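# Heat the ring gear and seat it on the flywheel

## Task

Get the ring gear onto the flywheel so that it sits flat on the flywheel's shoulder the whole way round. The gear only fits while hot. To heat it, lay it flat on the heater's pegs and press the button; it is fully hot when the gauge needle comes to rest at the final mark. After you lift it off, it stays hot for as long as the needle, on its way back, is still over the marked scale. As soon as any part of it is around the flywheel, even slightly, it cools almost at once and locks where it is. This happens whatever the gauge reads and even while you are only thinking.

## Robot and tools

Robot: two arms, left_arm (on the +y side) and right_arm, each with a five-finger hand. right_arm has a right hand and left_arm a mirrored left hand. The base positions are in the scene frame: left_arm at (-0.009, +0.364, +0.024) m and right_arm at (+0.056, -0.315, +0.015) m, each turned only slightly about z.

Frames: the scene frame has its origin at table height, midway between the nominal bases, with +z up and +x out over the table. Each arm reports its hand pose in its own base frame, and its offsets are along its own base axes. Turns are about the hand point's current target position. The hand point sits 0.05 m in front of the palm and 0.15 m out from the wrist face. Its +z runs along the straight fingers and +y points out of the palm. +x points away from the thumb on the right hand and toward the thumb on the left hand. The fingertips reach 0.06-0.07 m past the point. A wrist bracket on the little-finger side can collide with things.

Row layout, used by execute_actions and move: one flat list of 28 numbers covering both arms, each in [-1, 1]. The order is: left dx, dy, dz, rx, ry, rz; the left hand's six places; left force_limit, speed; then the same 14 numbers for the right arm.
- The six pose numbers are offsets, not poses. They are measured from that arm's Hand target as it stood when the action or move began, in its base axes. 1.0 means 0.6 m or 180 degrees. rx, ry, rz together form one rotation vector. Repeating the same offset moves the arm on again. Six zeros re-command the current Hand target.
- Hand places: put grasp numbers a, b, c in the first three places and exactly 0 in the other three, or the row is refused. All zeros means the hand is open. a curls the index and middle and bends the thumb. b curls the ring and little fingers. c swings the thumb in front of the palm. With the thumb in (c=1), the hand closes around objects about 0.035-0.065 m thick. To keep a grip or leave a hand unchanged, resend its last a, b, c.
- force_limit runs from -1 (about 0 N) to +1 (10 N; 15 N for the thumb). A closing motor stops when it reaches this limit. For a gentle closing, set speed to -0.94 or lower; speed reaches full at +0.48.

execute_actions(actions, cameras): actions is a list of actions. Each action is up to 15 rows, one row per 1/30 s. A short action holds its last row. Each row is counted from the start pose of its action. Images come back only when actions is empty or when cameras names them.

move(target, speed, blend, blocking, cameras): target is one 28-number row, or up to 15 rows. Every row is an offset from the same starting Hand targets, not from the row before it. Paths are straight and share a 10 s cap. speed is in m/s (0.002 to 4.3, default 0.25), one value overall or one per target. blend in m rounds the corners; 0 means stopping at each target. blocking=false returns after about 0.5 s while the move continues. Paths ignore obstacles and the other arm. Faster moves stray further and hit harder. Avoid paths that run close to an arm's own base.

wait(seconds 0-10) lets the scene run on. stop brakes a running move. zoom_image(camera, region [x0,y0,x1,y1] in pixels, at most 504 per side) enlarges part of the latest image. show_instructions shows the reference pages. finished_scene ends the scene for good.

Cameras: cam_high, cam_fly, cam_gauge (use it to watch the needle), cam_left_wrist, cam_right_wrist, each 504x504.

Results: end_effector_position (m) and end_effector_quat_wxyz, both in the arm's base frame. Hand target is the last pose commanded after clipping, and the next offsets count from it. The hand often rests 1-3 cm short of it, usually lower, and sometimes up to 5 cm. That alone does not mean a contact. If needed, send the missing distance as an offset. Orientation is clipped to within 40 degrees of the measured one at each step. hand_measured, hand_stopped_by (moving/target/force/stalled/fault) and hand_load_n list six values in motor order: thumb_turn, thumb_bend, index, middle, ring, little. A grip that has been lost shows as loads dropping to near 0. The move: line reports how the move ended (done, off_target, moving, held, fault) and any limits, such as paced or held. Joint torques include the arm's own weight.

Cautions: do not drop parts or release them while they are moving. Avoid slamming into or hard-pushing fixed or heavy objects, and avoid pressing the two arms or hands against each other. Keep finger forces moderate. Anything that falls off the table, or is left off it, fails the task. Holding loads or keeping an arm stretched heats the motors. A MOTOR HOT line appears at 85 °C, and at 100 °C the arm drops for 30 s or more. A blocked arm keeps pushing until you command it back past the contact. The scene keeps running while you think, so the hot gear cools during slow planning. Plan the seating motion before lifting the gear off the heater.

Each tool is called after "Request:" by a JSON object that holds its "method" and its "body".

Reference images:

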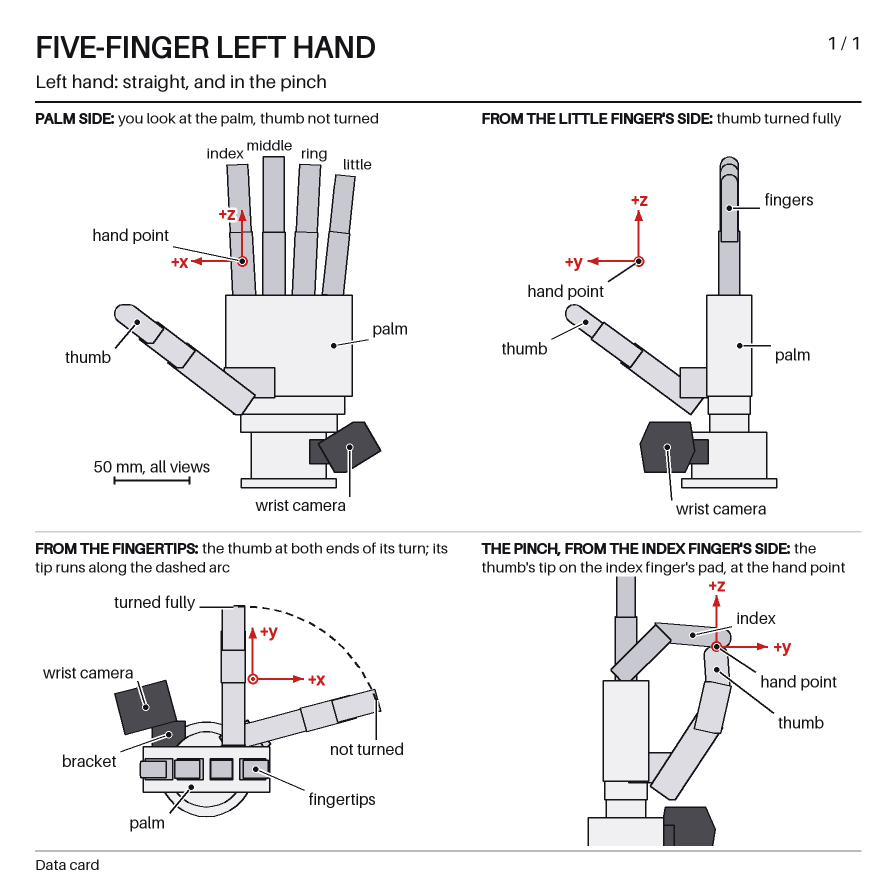

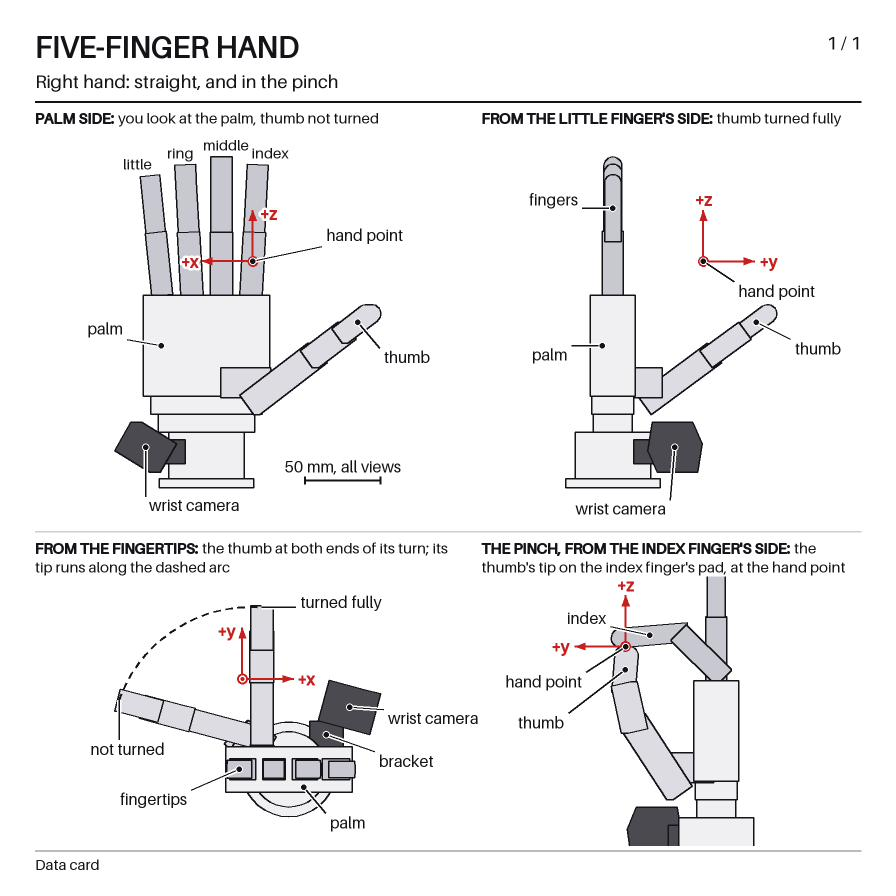

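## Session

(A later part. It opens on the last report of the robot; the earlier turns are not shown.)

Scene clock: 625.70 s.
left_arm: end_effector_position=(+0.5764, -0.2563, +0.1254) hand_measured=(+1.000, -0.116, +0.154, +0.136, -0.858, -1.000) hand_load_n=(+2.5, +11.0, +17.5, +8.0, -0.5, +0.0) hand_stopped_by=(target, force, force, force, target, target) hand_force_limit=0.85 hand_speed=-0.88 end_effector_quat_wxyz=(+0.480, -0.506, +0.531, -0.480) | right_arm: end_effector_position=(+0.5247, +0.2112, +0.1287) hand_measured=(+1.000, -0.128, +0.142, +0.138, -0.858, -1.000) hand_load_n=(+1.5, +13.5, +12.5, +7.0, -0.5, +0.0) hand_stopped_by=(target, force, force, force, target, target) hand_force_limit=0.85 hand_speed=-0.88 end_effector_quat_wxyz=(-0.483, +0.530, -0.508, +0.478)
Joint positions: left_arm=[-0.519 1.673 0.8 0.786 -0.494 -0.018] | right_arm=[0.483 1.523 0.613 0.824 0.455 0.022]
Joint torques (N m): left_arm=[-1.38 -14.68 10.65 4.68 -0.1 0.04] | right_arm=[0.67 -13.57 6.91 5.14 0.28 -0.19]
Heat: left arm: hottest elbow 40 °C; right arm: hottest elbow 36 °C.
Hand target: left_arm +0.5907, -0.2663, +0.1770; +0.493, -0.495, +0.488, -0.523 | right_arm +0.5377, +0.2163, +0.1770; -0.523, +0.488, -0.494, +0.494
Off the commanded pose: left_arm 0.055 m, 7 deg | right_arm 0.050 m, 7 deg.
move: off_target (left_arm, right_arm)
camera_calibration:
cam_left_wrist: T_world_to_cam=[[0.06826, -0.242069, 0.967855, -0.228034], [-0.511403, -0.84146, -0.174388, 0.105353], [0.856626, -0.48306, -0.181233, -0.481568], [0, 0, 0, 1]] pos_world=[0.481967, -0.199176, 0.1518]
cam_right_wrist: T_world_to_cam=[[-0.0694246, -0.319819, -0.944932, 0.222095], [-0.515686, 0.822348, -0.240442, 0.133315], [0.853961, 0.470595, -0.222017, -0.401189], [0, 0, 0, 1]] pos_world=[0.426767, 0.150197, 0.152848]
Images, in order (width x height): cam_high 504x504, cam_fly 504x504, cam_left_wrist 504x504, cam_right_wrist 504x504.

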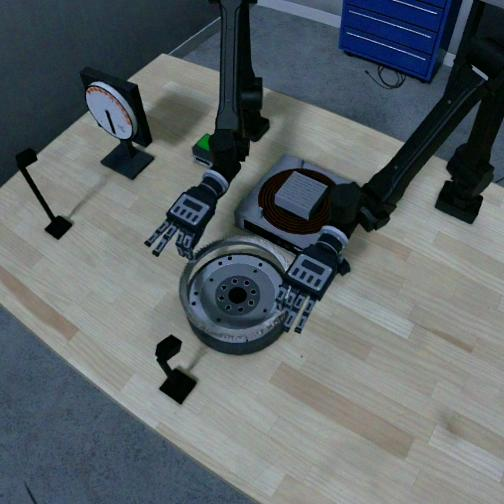

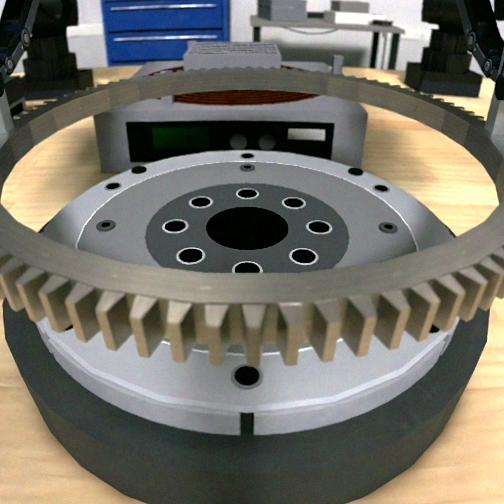

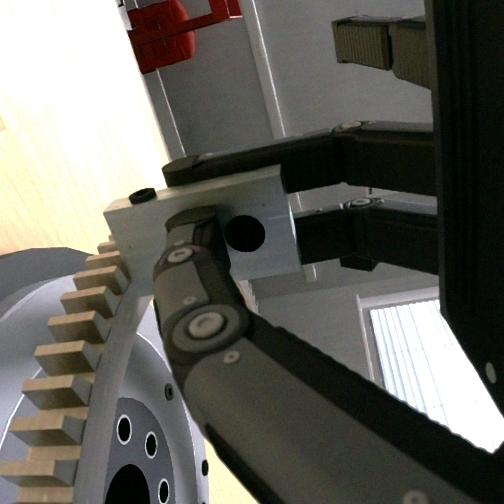

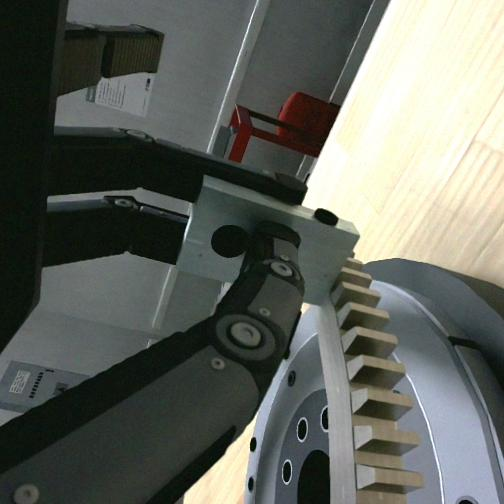

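Request:
{"method": "move", "body": {"target": [0, 0, -0.0583, 0, 0, 0, 0.95, 0, 1, 0, 0, 0, 0.85, -0.88, 0, 0, -0.0583, 0, 0, 0, 0.95, 0, 1, 0, 0, 0, 0.85, -0.88], "speed": 0.1, "cameras": ["cam_fly", "cam_high"]}}

Request:
{"method": "zoom_image", "body": {"camera": "cam_fly", "region": [200, 70, 300, 170]}}

Request:
{"method": "zoom_image", "body": {"camera": "cam_fly", "region": [180, 310, 320, 450]}}

Request:
{"method": "zoom_image", "body": {"camera": "cam_fly", "region": [0, 150, 140, 390]}}

Request:
{"method": "zoom_image", "body": {"camera": "cam_fly", "region": [364, 150, 504, 390]}}

Scene clock: 634.63 s.
left_arm: end_effector_position=(+0.5740, -0.2558, +0.0863) hand_measured=(+1.000, -0.116, +0.154, +0.136, -0.858, -1.000) hand_load_n=(+2.5, +11.0, +17.0, +8.0, +0.0, +0.0) hand_stopped_by=(target, force, force, force, target, target) hand_force_limit=0.85 hand_speed=-0.88 end_effector_quat_wxyz=(+0.480, -0.506, +0.535, -0.477) | right_arm: end_effector_position=(+0.5223, +0.2118, +0.0914) hand_measured=(+1.000, -0.128, +0.142, +0.138, -0.858, -1.000) hand_load_n=(+2.0, +14.5, +13.0, +6.0, +0.0, +0.0) hand_stopped_by=(target, force, force, force, target, target) hand_force_limit=0.85 hand_speed=-0.88 end_effector_quat_wxyz=(-0.482, +0.532, -0.507, +0.477)
Joint positions: left_arm=[-0.521 1.764 0.777 0.892 -0.494 -0.015] | right_arm=[0.486 1.63 0.587 0.952 0.455 0.021]
Joint torques (N m): left_arm=[-1.14 -15.68 9.81 4.66 -0.08 0.01] | right_arm=[-0.15 -15.5 6.05 5.09 0.33 -0.17]
Heat: left arm: hottest elbow 40 °C; right arm: hottest elbow 36 °C.
Hand target: left_arm +0.5907, -0.2663, +0.1421; +0.493, -0.495, +0.488, -0.523 | right_arm +0.5377, +0.2163, +0.1420; -0.523, +0.488, -0.494, +0.494
Off the commanded pose: left_arm 0.059 m, 8 deg | right_arm 0.053 m, 7 deg.
move: off_target (left_arm, right_arm)
Images, in order (width x height): cam_high 504x504, cam_fly 504x504.

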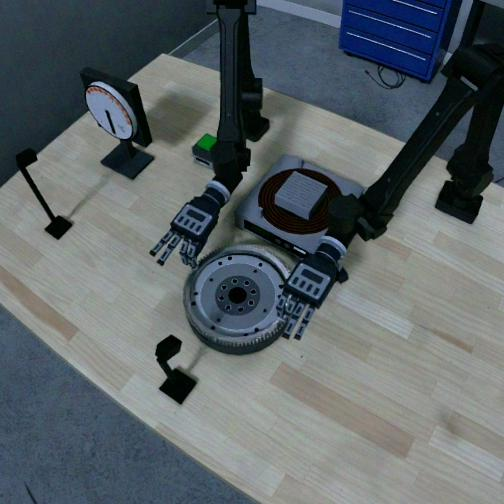

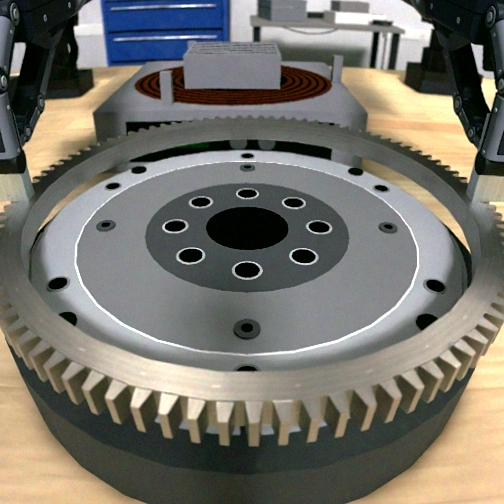

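Scaled by 5.040 from the camera's 504x504 image, which has a finer 720x720 frame.

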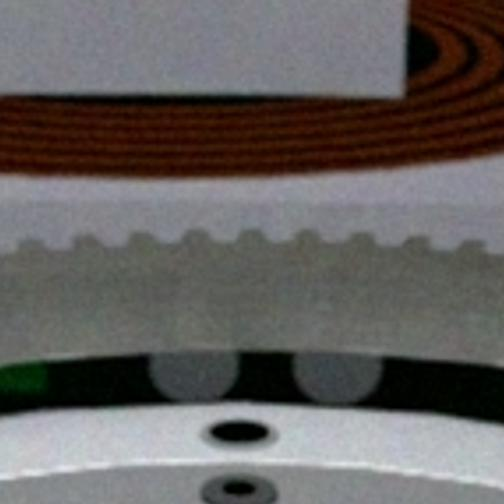

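Scaled by 3.600 from the camera's 504x504 image, which has a finer 720x720 frame.

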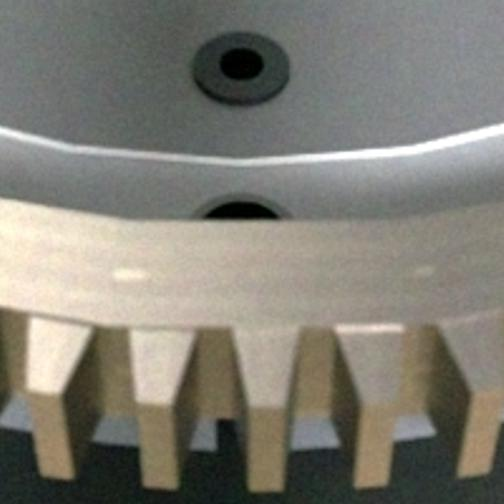

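Scaled by 2.100 from the camera's 504x504 image, which has a finer 720x720 frame.

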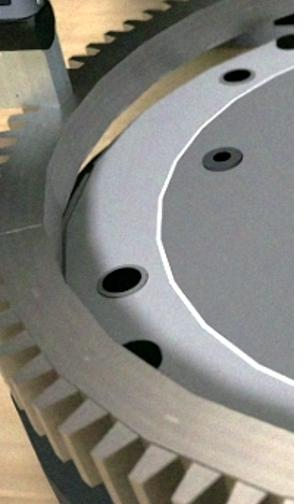

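Scaled by 2.100 from the camera's 504x504 image, which has a finer 720x720 frame.

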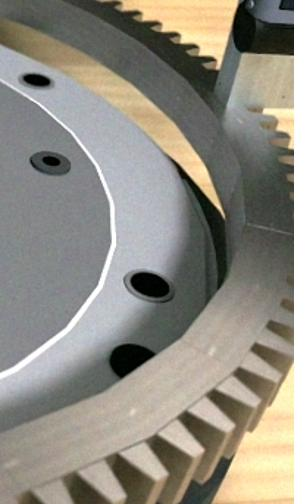

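Request:
{"method": "zoom_image", "body": {"camera": "cam_fly", "region": [15, 220, 75, 300]}}

Request:
{"method": "zoom_image", "body": {"camera": "cam_fly", "region": [430, 220, 490, 300]}}

Scaled by 6.300 from the camera's 504x504 image, which has a finer 720x720 frame.

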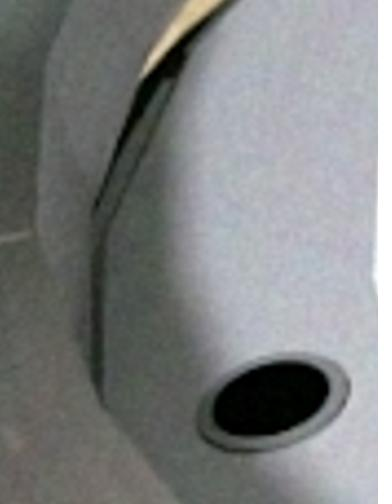

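Scaled by 6.300 from the camera's 504x504 image, which has a finer 720x720 frame.

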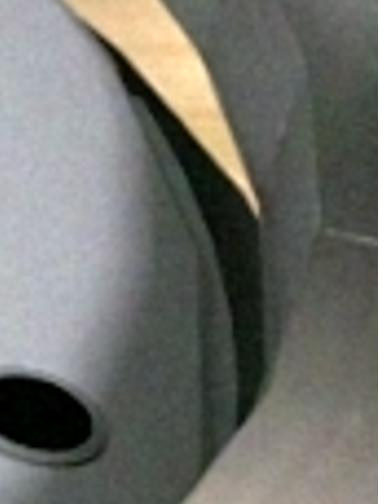

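Request:
{"method": "zoom_image", "body": {"camera": "cam_high", "region": [175, 235, 245, 305]}}

Request:
{"method": "zoom_image", "body": {"camera": "cam_high", "region": [235, 235, 305, 305]}}

Request:
{"method": "zoom_image", "body": {"camera": "cam_high", "region": [175, 290, 245, 360]}}

Request:
{"method": "zoom_image", "body": {"camera": "cam_high", "region": [235, 290, 305, 360]}}

Scaled by 7.200 from the camera's 504x504 image, which has a finer 720x720 frame.

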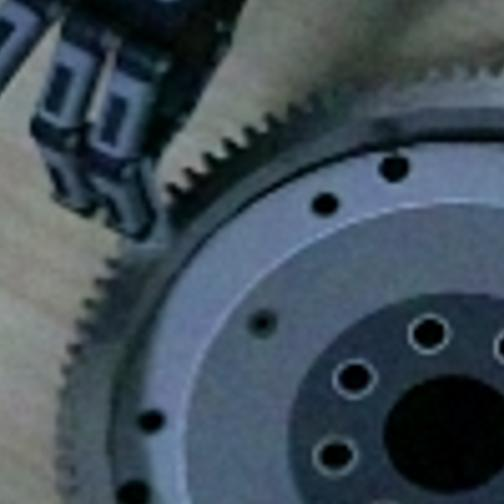

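Scaled by 7.200 from the camera's 504x504 image, which has a finer 720x720 frame.

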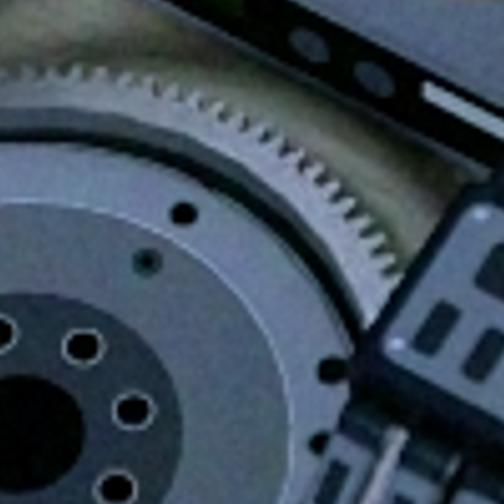

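Scaled by 7.200 from the camera's 504x504 image, which has a finer 720x720 frame.

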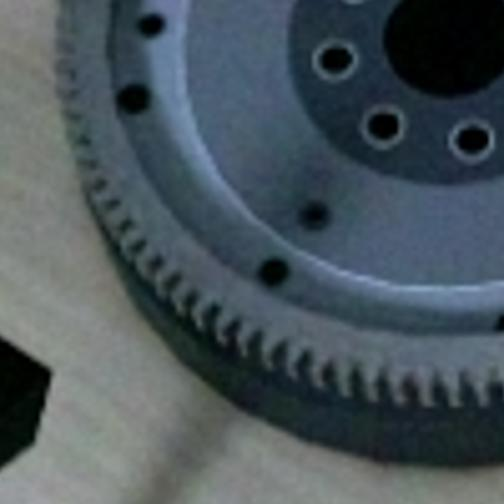

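Scaled by 7.200 from the camera's 504x504 image, which has a finer 720x720 frame.

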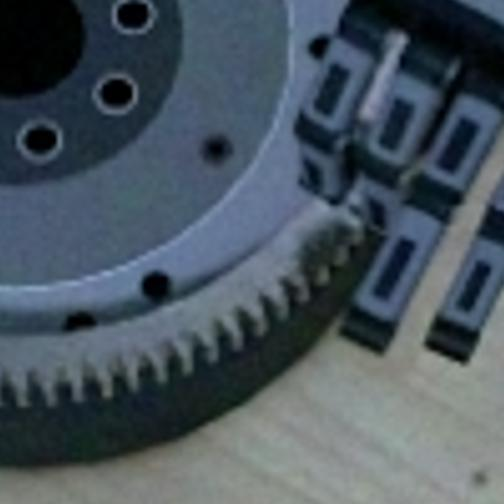

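Request:
{"method": "move", "body": {"target": [[0.0167, 0, 0.1048, 0, 0, 0, 0.95, 0, 1, 0, 0, 0, 0.85, -0.88, 0.0167, 0, 0.105, 0, 0, 0, 0.95, 0, 1, 0, 0, 0, 0.85, -0.88], [-0.5162, -0.0365, 0.1382, -0.0124, 0.0268, 0.0055, 0.95, 0, 1, 0, 0, 0, 0.85, -0.88, -0.5282, -0.0005, 0.1333, 0.0135, 0.0306, -0.0055, 0.95, 0, 1, 0, 0, 0, 0.85, -0.88]], "speed": [0.08, 0.1], "blend": [0.03, 0], "cameras": ["cam_fly", "cam_high", "cam_left_wrist", "cam_right_wrist"]}}

Scene clock: 653.63 s.
left_arm: end_effector_position=(+0.2822, -0.2654, +0.1849) hand_measured=(+1.000, -0.116, +0.154, +0.136, -0.858, -1.000) hand_load_n=(-3.0, +12.0, +7.5, +15.5, +0.0, +0.0) hand_stopped_by=(target, force, force, force, target, target) hand_force_limit=0.85 hand_speed=-0.88 end_effector_quat_wxyz=(+0.499, -0.508, +0.533, -0.457) | right_arm: end_effector_position=(+0.2227, +0.1934, +0.1798) hand_measured=(+1.000, -0.128, +0.142, +0.138, -0.858, -1.000) hand_load_n=(+2.0, +16.5, +12.5, +5.5, +0.0, +0.0) hand_stopped_by=(target, force, force, force, target, target) hand_force_limit=0.85 hand_speed=-0.88 end_effector_quat_wxyz=(-0.460, +0.528, -0.509, +0.501)
Joint positions: left_arm=[-1.202 0.966 0.417 0.306 -1.213 -0.16] | right_arm=[1.382 0.57 0.293 -0.157 1.391 0.366]
Joint torques (N m): left_arm=[-2.14 -5.83 13.53 2.52 -0.02 -0.38] | right_arm=[1.32 -1.9 11.56 2.06 0.24 0.25]
Heat: left arm: hottest elbow 39 °C; right arm: hottest elbow 36 °C.
Hand target: left_arm +0.2810, -0.2882, +0.2250; +0.467, -0.530, +0.494, -0.507 | right_arm +0.2208, +0.2160, +0.2220; -0.504, +0.496, -0.533, +0.464
Off the commanded pose: left_arm 0.046 m, 9 deg | right_arm 0.048 m, 8 deg.
move: off_target (left_arm, right_arm)
camera_calibration:
cam_left_wrist: T_world_to_cam=[[0.0864321, -0.281733, 0.955592, -0.281225], [-0.477838, -0.853375, -0.208377, -0.0486946], [0.874185, -0.438608, -0.208382, -0.211217], [0, 0, 0, 1]] pos_world=[0.185682, -0.213427, 0.214575]
cam_right_wrist: T_world_to_cam=[[-0.0842658, -0.359571, -0.929305, 0.251909], [-0.475317, 0.834183, -0.279666, 0.000280362], [0.87577, 0.418148, -0.241203, -0.114838], [0, 0, 0, 1]] pos_world=[0.121932, 0.138365, 0.20648]
Images, in order (width x height): cam_high 504x504, cam_fly 504x504, cam_left_wrist 504x504, cam_right_wrist 504x504.

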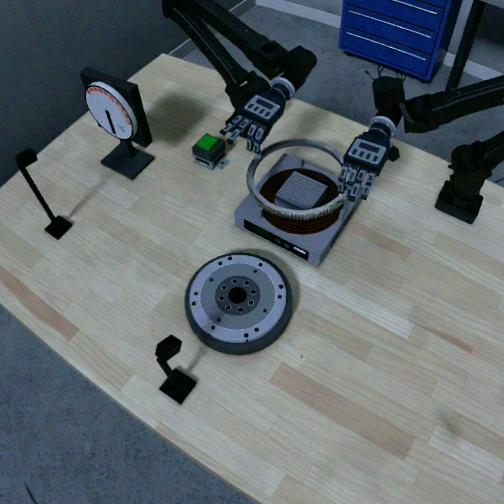

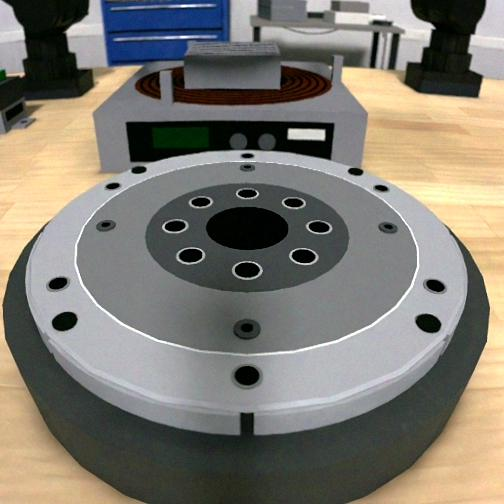

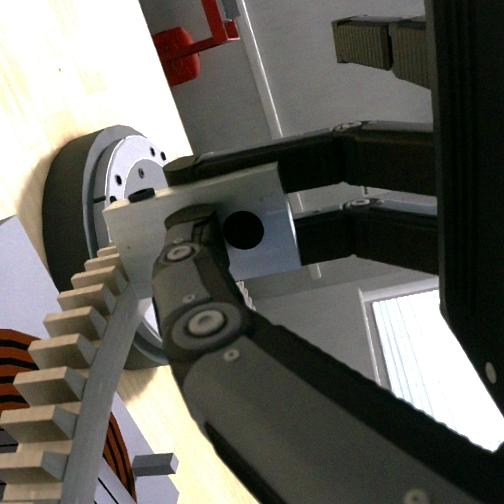

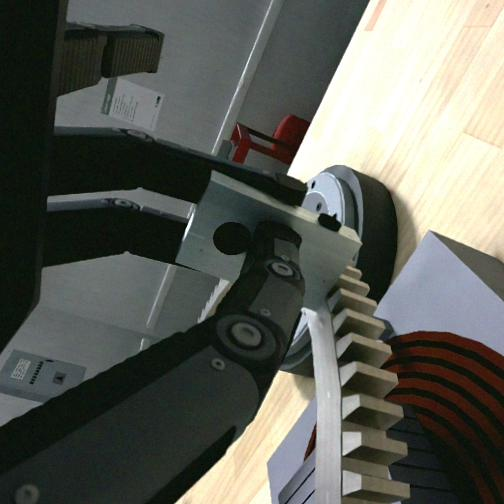

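Request:
{"method": "move", "body": {"target": [-0.02, 0.0167, -0.0833, 0, 0, 0, 0.95, 0, 1, 0, 0, 0, 0.85, -0.88, -0.0125, 0.003, -0.07, 0, 0, 0, 0.95, 0, 1, 0, 0, 0, 0.85, -0.88], "speed": 0.06, "cameras": ["cam_fly", "cam_high"]}}

Request:
{"method": "zoom_image", "body": {"camera": "cam_fly", "region": [80, 0, 400, 160]}}

Request:
{"method": "zoom_image", "body": {"camera": "cam_high", "region": [220, 120, 380, 270]}}

Scene clock: 657.00 s.
left_arm: end_effector_position=(+0.2683, -0.2575, +0.1459) hand_measured=(+1.000, -0.116, +0.154, +0.136, -0.858, -1.000) hand_load_n=(-1.5, +11.0, +10.5, +12.5, +0.0, +0.0) hand_stopped_by=(target, force, force, force, target, target) hand_force_limit=0.85 hand_speed=-0.88 end_effector_quat_wxyz=(+0.490, -0.513, +0.527, -0.467) | right_arm: end_effector_position=(+0.2138, +0.1997, +0.1525) hand_measured=(+1.000, -0.128, +0.142, +0.138, -0.858, -1.000) hand_load_n=(+0.0, +14.5, +12.5, +6.5, +0.0, +0.0) hand_stopped_by=(target, force, force, force, target, target) hand_force_limit=0.85 hand_speed=-0.88 end_effector_quat_wxyz=(-0.464, +0.535, -0.504, +0.495)
Joint positions: left_arm=[-1.237 1.018 0.317 0.444 -1.238 -0.206] | right_arm=[1.43 0.633 0.251 -0.144 1.412 0.458]
Joint torques (N m): left_arm=[-2.08 -4.19 11.58 3.54 -0.33 -0.18] | right_arm=[1.08 -1.61 9.02 3.41 0.97 0.5]
Heat: left arm: hottest elbow 40 °C; right arm: hottest elbow 36 °C.
Hand target: left_arm +0.2690, -0.2781, +0.1750; +0.467, -0.530, +0.494, -0.507 | right_arm +0.2133, +0.2178, +0.1800; -0.504, +0.496, -0.533, +0.464
Off the commanded pose: left_arm 0.036 m, 7 deg | right_arm 0.033 m, 8 deg.
move: off_target (left_arm, right_arm)
Images, in order (width x height): cam_high 504x504, cam_fly 504x504.

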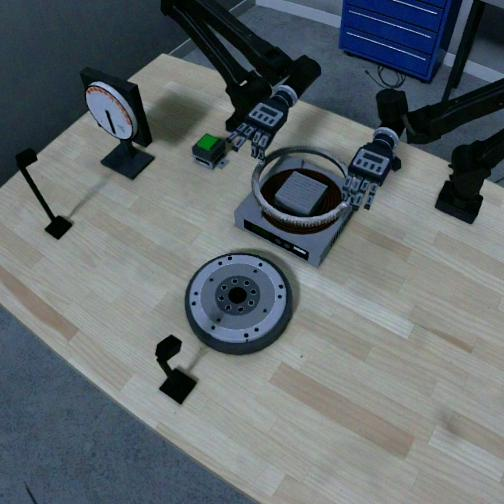

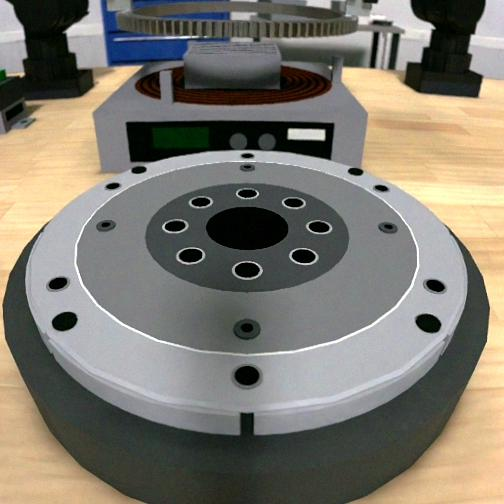

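Scaled by 1.575 from the camera's 504x504 image, which has a finer 720x720 frame.

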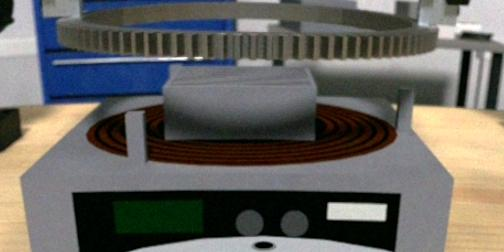

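Scaled by 3.150 from the camera's 504x504 image, which has a finer 720x720 frame.

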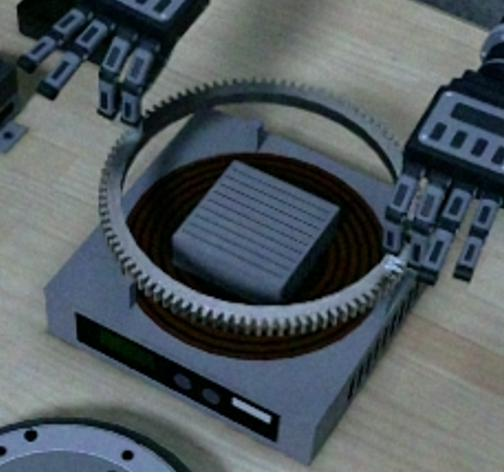

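Request:
{"method": "move", "body": {"target": [[0.0017, 0.0035, -0.05, 0, 0, 0, 0.95, 0, 1, 0, 0, 0, 0.85, -0.88, 0.0012, -0.0047, -0.055, 0, 0, 0, 0.95, 0, 1, 0, 0, 0, 0.85, -0.88], [0.0042, 0.029, -0.0975, 0.0244, 0.0116, 0, 0.95, 0, 1, 0, 0, 0, 0.85, -0.88, 0.0028, -0.0322, -0.1033, -0.025, 0.0086, 0, 0.95, 0, 1, 0, 0, 0, 0.85, -0.88]], "speed": 0.05, "blend": [0.01, 0], "cameras": ["cam_fly", "cam_high", "cam_gauge"]}}

Request:
{"method": "zoom_image", "body": {"camera": "cam_fly", "region": [80, 0, 400, 160]}}

Request:
{"method": "zoom_image", "body": {"camera": "cam_high", "region": [220, 120, 380, 270]}}

Scene clock: 660.93 s.
left_arm: end_effector_position=(+0.2634, -0.2586, +0.1104) hand_measured=(+1.000, -0.116, +0.154, +0.136, -0.858, -1.000) hand_load_n=(+1.5, +12.5, +13.5, +9.0, +0.0, +0.0) hand_stopped_by=(target, force, force, force, target, target) hand_force_limit=0.85 hand_speed=-0.88 end_effector_quat_wxyz=(+0.483, -0.506, +0.540, -0.468) | right_arm: end_effector_position=(+0.2118, +0.1969, +0.1156) hand_measured=(+1.000, -0.128, +0.142, +0.138, -0.858, -1.000) hand_load_n=(+0.5, +14.0, +12.0, +6.5, +0.0, +0.5) hand_stopped_by=(target, force, force, force, target, target) hand_force_limit=0.85 hand_speed=-0.88 end_effector_quat_wxyz=(-0.471, +0.534, -0.510, +0.482)
Joint positions: left_arm=[-1.245 1.132 0.262 0.596 -1.215 -0.21] | right_arm=[1.428 0.696 0.165 -0.006 1.392 0.495]
Joint torques (N m): left_arm=[1.03 -3.14 8.17 2.63 0.11 -0.15] | right_arm=[-1.03 0.26 6.26 2.35 0.45 0.15]
Heat: left arm: hottest elbow 40 °C; right arm: hottest elbow 36 °C.
Hand target: left_arm +0.2715, -0.2607, +0.1165; +0.478, -0.521, +0.521, -0.478 | right_arm +0.2150, +0.1985, +0.1180; -0.477, +0.522, -0.521, +0.478
Off the commanded pose: left_arm 0.010 m, 3 deg | right_arm 0.004 m, 2 deg.
move: off_target (left_arm)
Images, in order (width x height): cam_high 504x504, cam_fly 504x504, cam_gauge 504x504.

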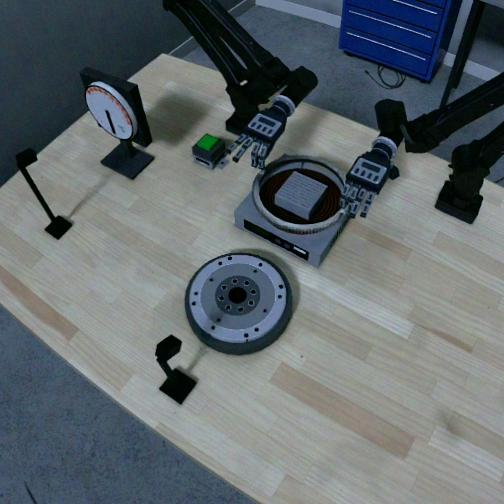

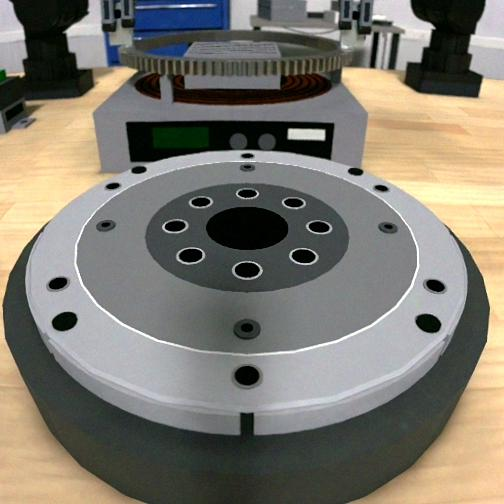

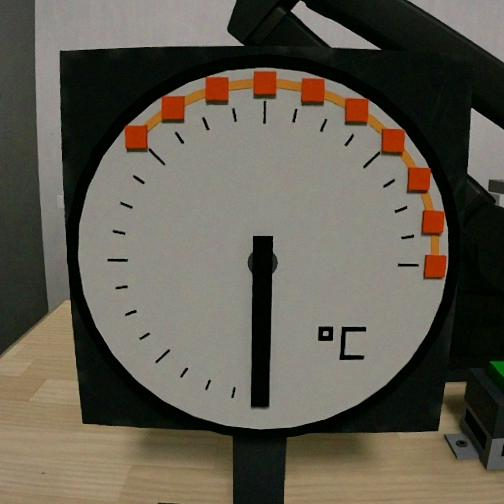

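Scaled by 1.575 from the camera's 504x504 image, which has a finer 720x720 frame.

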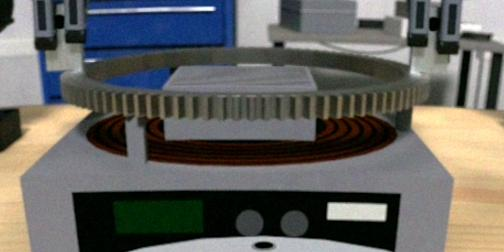

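Scaled by 3.150 from the camera's 504x504 image, which has a finer 720x720 frame.

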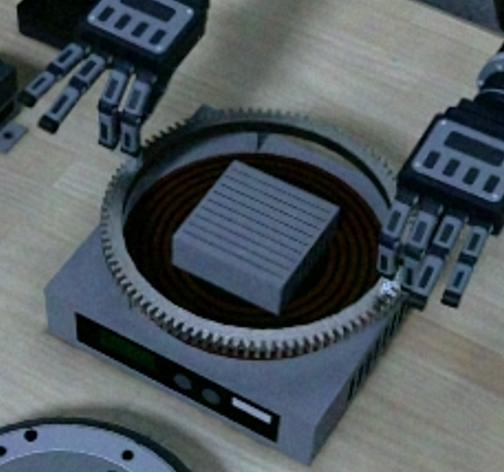

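Request:
{"method": "move", "body": {"target": [[0, 0, 0, 0, 0, 0, 0.95, 0, 1, 0, 0, 0, 0.85, -0.88, 0, 0, 0, 0, 0, 0, 0.3, 0, 1, 0, 0, 0, 0.85, -0.5], [0, 0, 0, 0, 0, 0, 0.95, 0, 1, 0, 0, 0, 0.85, -0.88, 0, 0, 0.1948, 0, 0, 0, 0.3, 0, 1, 0, 0, 0, 0.85, -0.5], [0, 0, 0, 0, 0, 0, 0.95, 0, 1, 0, 0, 0, 0.85, -0.88, -0.1845, -0.3575, 0.1948, 0.0028, 0.419, -0.0023, 0, 1, 0, 0, 0, 0, 0.85, 0.2]], "speed": 0.28, "cameras": ["cam_high"]}}

Request:
{"method": "move", "body": {"target": [[0, 0, 0, 0, 0, 0, 0.95, 0, 1, 0, 0, 0, 0.85, -0.88, 0, 0, -0.1665, 0, 0, 0, 0, 1, 0, 0, 0, 0, 0.85, 0.2], [0, 0, 0, 0, 0, 0, 0.95, 0, 1, 0, 0, 0, 0.85, -0.88, 0, 0, -0.2157, 0, 0, 0, 0, 1, 0, 0, 0, 0, 0.85, 0.2]], "speed": [0.25, 0.06], "cameras": ["cam_high", "cam_gauge"]}}

Scene clock: 671.03 s.
left_arm: end_effector_position=(+0.2638, -0.2587, +0.1106) hand_measured=(+1.000, -0.116, +0.154, +0.136, -0.858, -1.000) hand_load_n=(+1.5, +12.5, +13.5, +9.0, +0.0, +0.0) hand_stopped_by=(target, force, force, force, target, target) hand_force_limit=0.85 hand_speed=-0.88 end_effector_quat_wxyz=(+0.483, -0.506, +0.540, -0.469) | right_arm: end_effector_position=(+0.0948, -0.0116, +0.2155) hand_measured=(-1.000, -1.000, -1.000, -0.750, +0.900, +1.000) hand_load_n=(+0.0, -0.5, +0.0, +0.0, +0.5, +0.0) hand_stopped_by=(target, target, target, target, target, target) hand_force_limit=0.85 hand_speed=0.20 end_effector_quat_wxyz=(-0.047, +0.698, -0.713, +0.039)
Joint positions: left_arm=[-1.243 1.132 0.262 0.597 -1.213 -0.21] | right_arm=[-0.333 0.631 0.842 -1.669 -0.048 -0.309]
Joint torques (N m): left_arm=[0.91 -3.08 8.18 2.59 0.09 -0.15] | right_arm=[-0.44 0.38 10.19 0.43 -0.09 -0.18]
Heat: left arm: hottest elbow 39 °C; right arm: hottest elbow 37 °C.
Hand target: left_arm +0.2715, -0.2607, +0.1165; +0.478, -0.521, +0.521, -0.478 | right_arm +0.1043, -0.0160, +0.2349; -0.059, +0.701, -0.708, +0.059
Off the commanded pose: left_arm 0.010 m, 3 deg | right_arm 0.022 m, 3 deg.
move: off_target (left_arm, right_arm); target 3's new numbers were sent with right_arm's hand 0.022 m and 3 deg from that target
Images, in order (width x height): cam_high 504x504.

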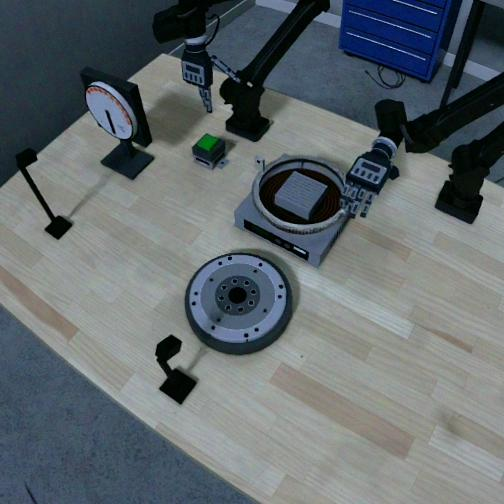

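Scene clock: 672.97 s.
left_arm: end_effector_position=(+0.2638, -0.2587, +0.1106) hand_measured=(+1.000, -0.116, +0.154, +0.136, -0.858, -1.000) hand_load_n=(+1.5, +12.5, +13.5, +9.0, +0.0, +0.0) hand_stopped_by=(target, force, force, force, target, target) hand_force_limit=0.85 hand_speed=-0.88 end_effector_quat_wxyz=(+0.483, -0.506, +0.540, -0.469) | right_arm: end_effector_position=(+0.0995, -0.0135, +0.1081) hand_measured=(-1.000, -1.000, -1.000, -0.750, +0.900, +1.000) hand_load_n=(+0.0, +0.0, +0.0, -2.0, +0.5, +0.0) hand_stopped_by=(target, target, target, target, target, target) hand_force_limit=0.85 hand_speed=0.20 end_effector_quat_wxyz=(-0.053, +0.699, -0.711, +0.052)
Joint positions: left_arm=[-1.243 1.132 0.262 0.597 -1.213 -0.21] | right_arm=[-0.333 0.593 0.55 -1.388 -0.048 -0.312]
Joint torques (N m): left_arm=[0.97 -3.14 8.21 2.62 0.09 -0.15] | right_arm=[-0.26 -0.79 6.3 1.69 -0.04 -0.19]
Heat: left arm: hottest elbow 39 °C; right arm: hottest elbow 36 °C.
Hand target: left_arm +0.2715, -0.2607, +0.1165; +0.478, -0.521, +0.521, -0.478 | right_arm +0.1043, -0.0160, +0.1055; -0.059, +0.701, -0.708, +0.059
Off the commanded pose: left_arm 0.010 m, 3 deg | right_arm 0.006 m, 1 deg.
move: off_target (left_arm)
Images, in order (width x height): cam_high 504x504, cam_gauge 504x504.

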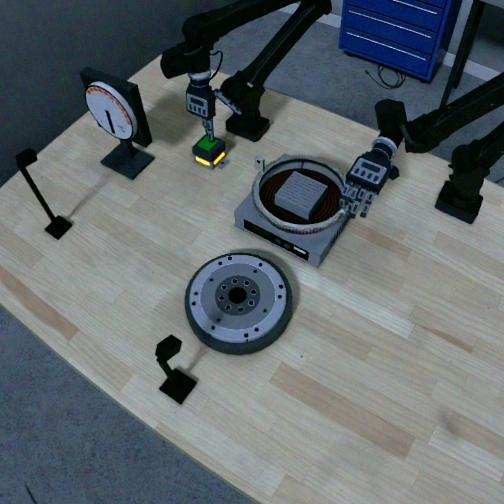

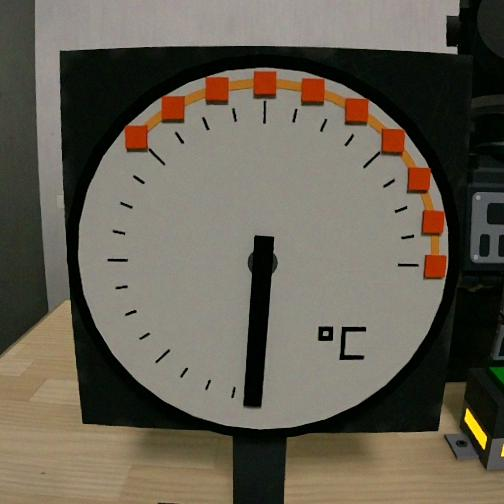

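Request:
{"method": "move", "body": {"target": [[0, 0, 0, 0, 0, 0, 0.95, 0, 1, 0, 0, 0, 0.85, -0.88, 0, 0, 0.2158, 0, 0, 0, 0, 1, 0, 0, 0, 0, 0.85, 0], [0, 0, 0, 0, 0, 0, 0.95, 0, 1, 0, 0, 0, 0.85, -0.88, 0.182, 0.411, 0.1908, -0.0023, -0.419, 0.0025, 0, 1, 0, 0, 0, 0, 0.85, 0], [0, 0, 0, 0, 0, 0, 0.95, 0, 1, 0, 0, 0, 0.85, -0.88, 0.182, 0.361, 0.1242, -0.0023, -0.419, 0.0025, 0.25, 0, 1, 0, 0, 0, 0.85, 0]], "speed": [0.25, 0.3, 0.15], "cameras": ["cam_right_wrist", "cam_gauge", "cam_fly"]}}

Request:
{"method": "zoom_image", "body": {"camera": "cam_right_wrist", "region": [344, 200, 504, 350]}}

Scene clock: 684.07 s.
left_arm: end_effector_position=(+0.2638, -0.2587, +0.1106) hand_measured=(+1.000, -0.116, +0.154, +0.136, -0.858, -1.000) hand_load_n=(+1.5, +12.5, +13.5, +9.0, +0.0, +0.0) hand_stopped_by=(target, force, force, force, target, target) hand_force_limit=0.85 hand_speed=-0.88 end_effector_quat_wxyz=(+0.483, -0.506, +0.540, -0.469) | right_arm: end_effector_position=(+0.2112, +0.2020, +0.1779) hand_measured=(+1.000, -0.462, -0.500, -0.650, -0.962, -1.000) hand_load_n=(+0.0, +0.0, +0.0, +0.0, +0.0, +0.0) hand_stopped_by=(target, target, target, target, target, target) hand_force_limit=0.85 hand_speed=0.00 end_effector_quat_wxyz=(-0.478, +0.525, -0.520, +0.475)
Joint positions: left_arm=[-1.243 1.132 0.262 0.597 -1.213 -0.21] | right_arm=[1.436 0.57 0.316 -0.319 1.401 0.564]
Joint torques (N m): left_arm=[0.97 -3.14 8.2 2.61 0.09 -0.16] | right_arm=[-0.79 -1.14 6.72 2.37 0.43 -0.22]
Heat: left arm: hottest elbow 38 °C; right arm: hottest elbow 36 °C.
Hand target: left_arm +0.2715, -0.2607, +0.1165; +0.478, -0.521, +0.521, -0.478 | right_arm +0.2135, +0.2006, +0.1800; -0.478, +0.522, -0.521, +0.478
Off the commanded pose: left_arm 0.010 m, 3 deg | right_arm 0.003 m, 0 deg.
move: off_target (left_arm)
camera_calibration:
cam_right_wrist: T_world_to_cam=[[-0.0897255, -0.307032, -0.94746, 0.246052], [-0.50244, 0.835329, -0.223113, -0.01756], [0.859944, 0.456023, -0.229216, -0.115185], [0, 0, 0, 1]] pos_world=[0.112306, 0.142741, 0.202804]
Images, in order (width x height): cam_fly 504x504, cam_gauge 504x504, cam_right_wrist 504x504.

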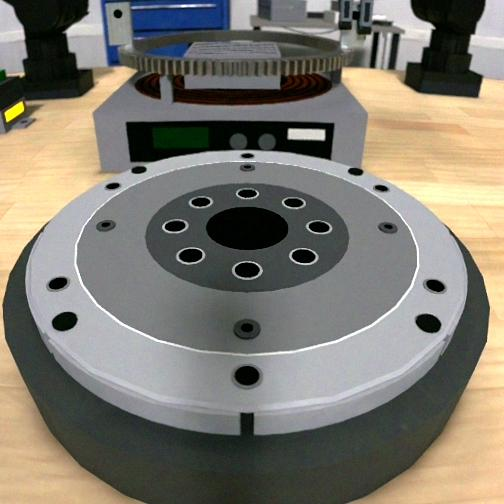

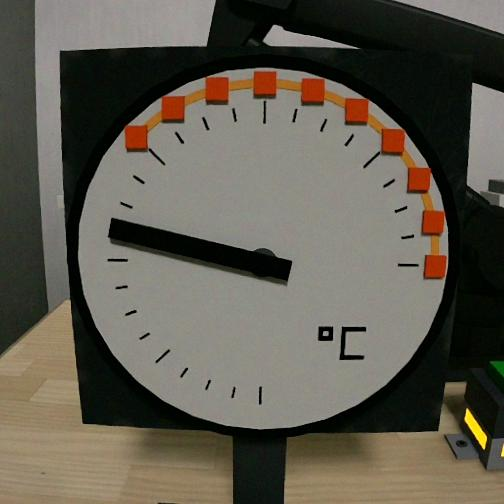

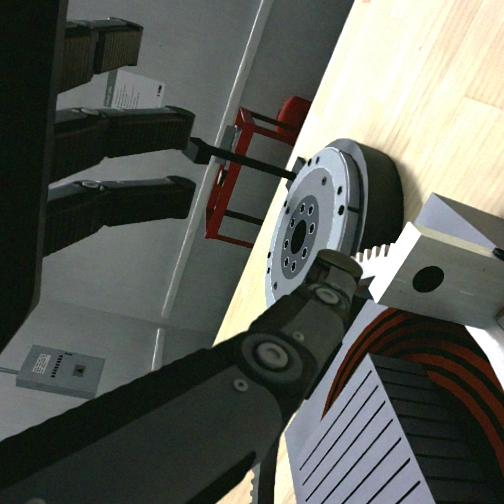

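Scaled by 3.150 from the camera's 504x504 image, which has a finer 720x720 frame.

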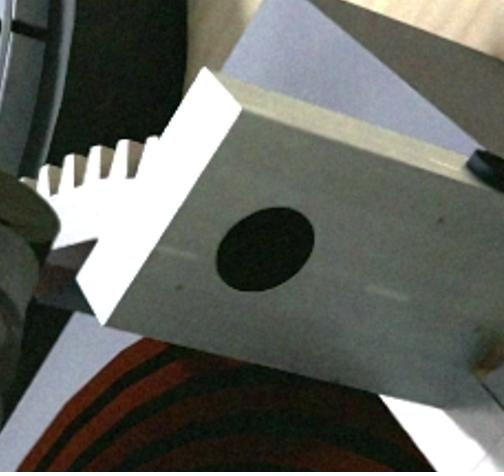

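Request:
{"method": "move", "body": {"target": [0, 0, 0, 0, 0, 0, 0.95, 0, 1, 0, 0, 0, 0.85, -0.88, 0, -0.0067, -0.0992, 0, 0, 0, 0.25, 0, 1, 0, 0, 0, 0.85, -0.5], "speed": 0.1, "cameras": ["cam_right_wrist", "cam_fly"]}}

Request:
{"method": "zoom_image", "body": {"camera": "cam_fly", "region": [60, 0, 160, 100]}}

Scene clock: 687.07 s.
left_arm: end_effector_position=(+0.2638, -0.2587, +0.1106) hand_measured=(+1.000, -0.116, +0.154, +0.136, -0.858, -1.000) hand_load_n=(+1.5, +12.5, +14.0, +9.0, +0.0, +0.0) hand_stopped_by=(target, force, force, force, target, target) hand_force_limit=0.85 hand_speed=-0.88 end_effector_quat_wxyz=(+0.483, -0.506, +0.540, -0.469) | right_arm: end_effector_position=(+0.2108, +0.1978, +0.1205) hand_measured=(+1.000, -0.462, -0.500, -0.650, -0.962, -1.000) hand_load_n=(+0.0, +0.0, +0.0, -0.5, +0.0, +0.0) hand_stopped_by=(target, target, target, target, target, target) hand_force_limit=0.85 hand_speed=-0.50 end_effector_quat_wxyz=(-0.482, +0.522, -0.522, +0.473)
Joint positions: left_arm=[-1.243 1.132 0.262 0.597 -1.213 -0.21] | right_arm=[1.434 0.673 0.173 -0.054 1.4 0.556]
Joint torques (N m): left_arm=[0.79 -3.14 8.2 2.61 0.09 -0.15] | right_arm=[-0.21 0.26 6.42 2.19 0.43 -0.3]
Heat: left arm: hottest elbow 38 °C; right arm: hottest elbow 36 °C.
Hand target: left_arm +0.2715, -0.2607, +0.1165; +0.478, -0.521, +0.521, -0.478 | right_arm +0.2135, +0.1966, +0.1205; -0.478, +0.522, -0.521, +0.478
Off the commanded pose: left_arm 0.010 m, 3 deg | right_arm 0.003 m, 1 deg.
move: off_target (left_arm)
camera_calibration:
cam_right_wrist: T_world_to_cam=[[-0.0877476, -0.295404, -0.951334, 0.188114], [-0.502402, 0.837783, -0.213804, -0.0285525], [0.86017, 0.459192, -0.221925, -0.127698], [0, 0, 0, 1]] pos_world=[0.112004, 0.138128, 0.144515]
Images, in order (width x height): cam_fly 504x504, cam_right_wrist 504x504.

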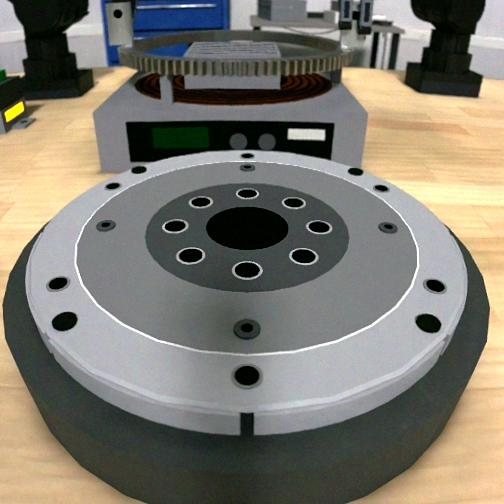

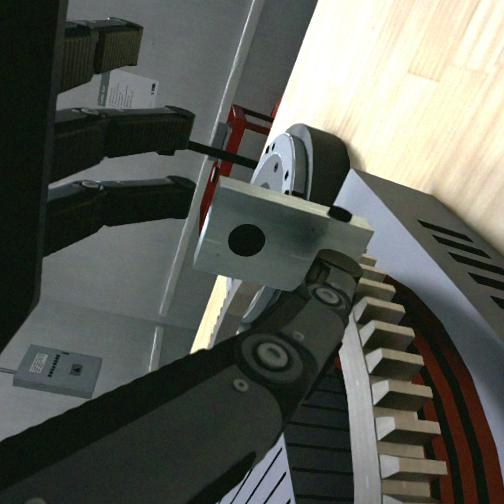

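Scaled by 5.040 from the camera's 504x504 image, which has a finer 720x720 frame.

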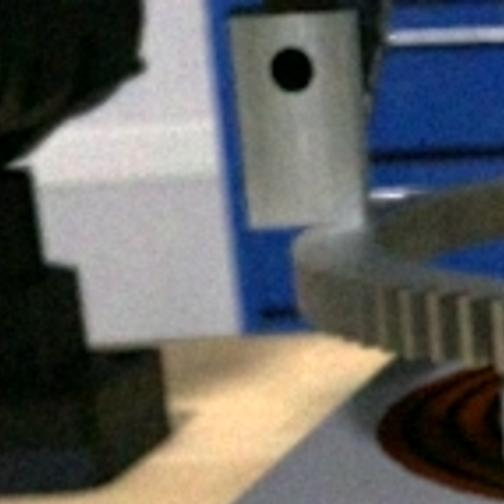

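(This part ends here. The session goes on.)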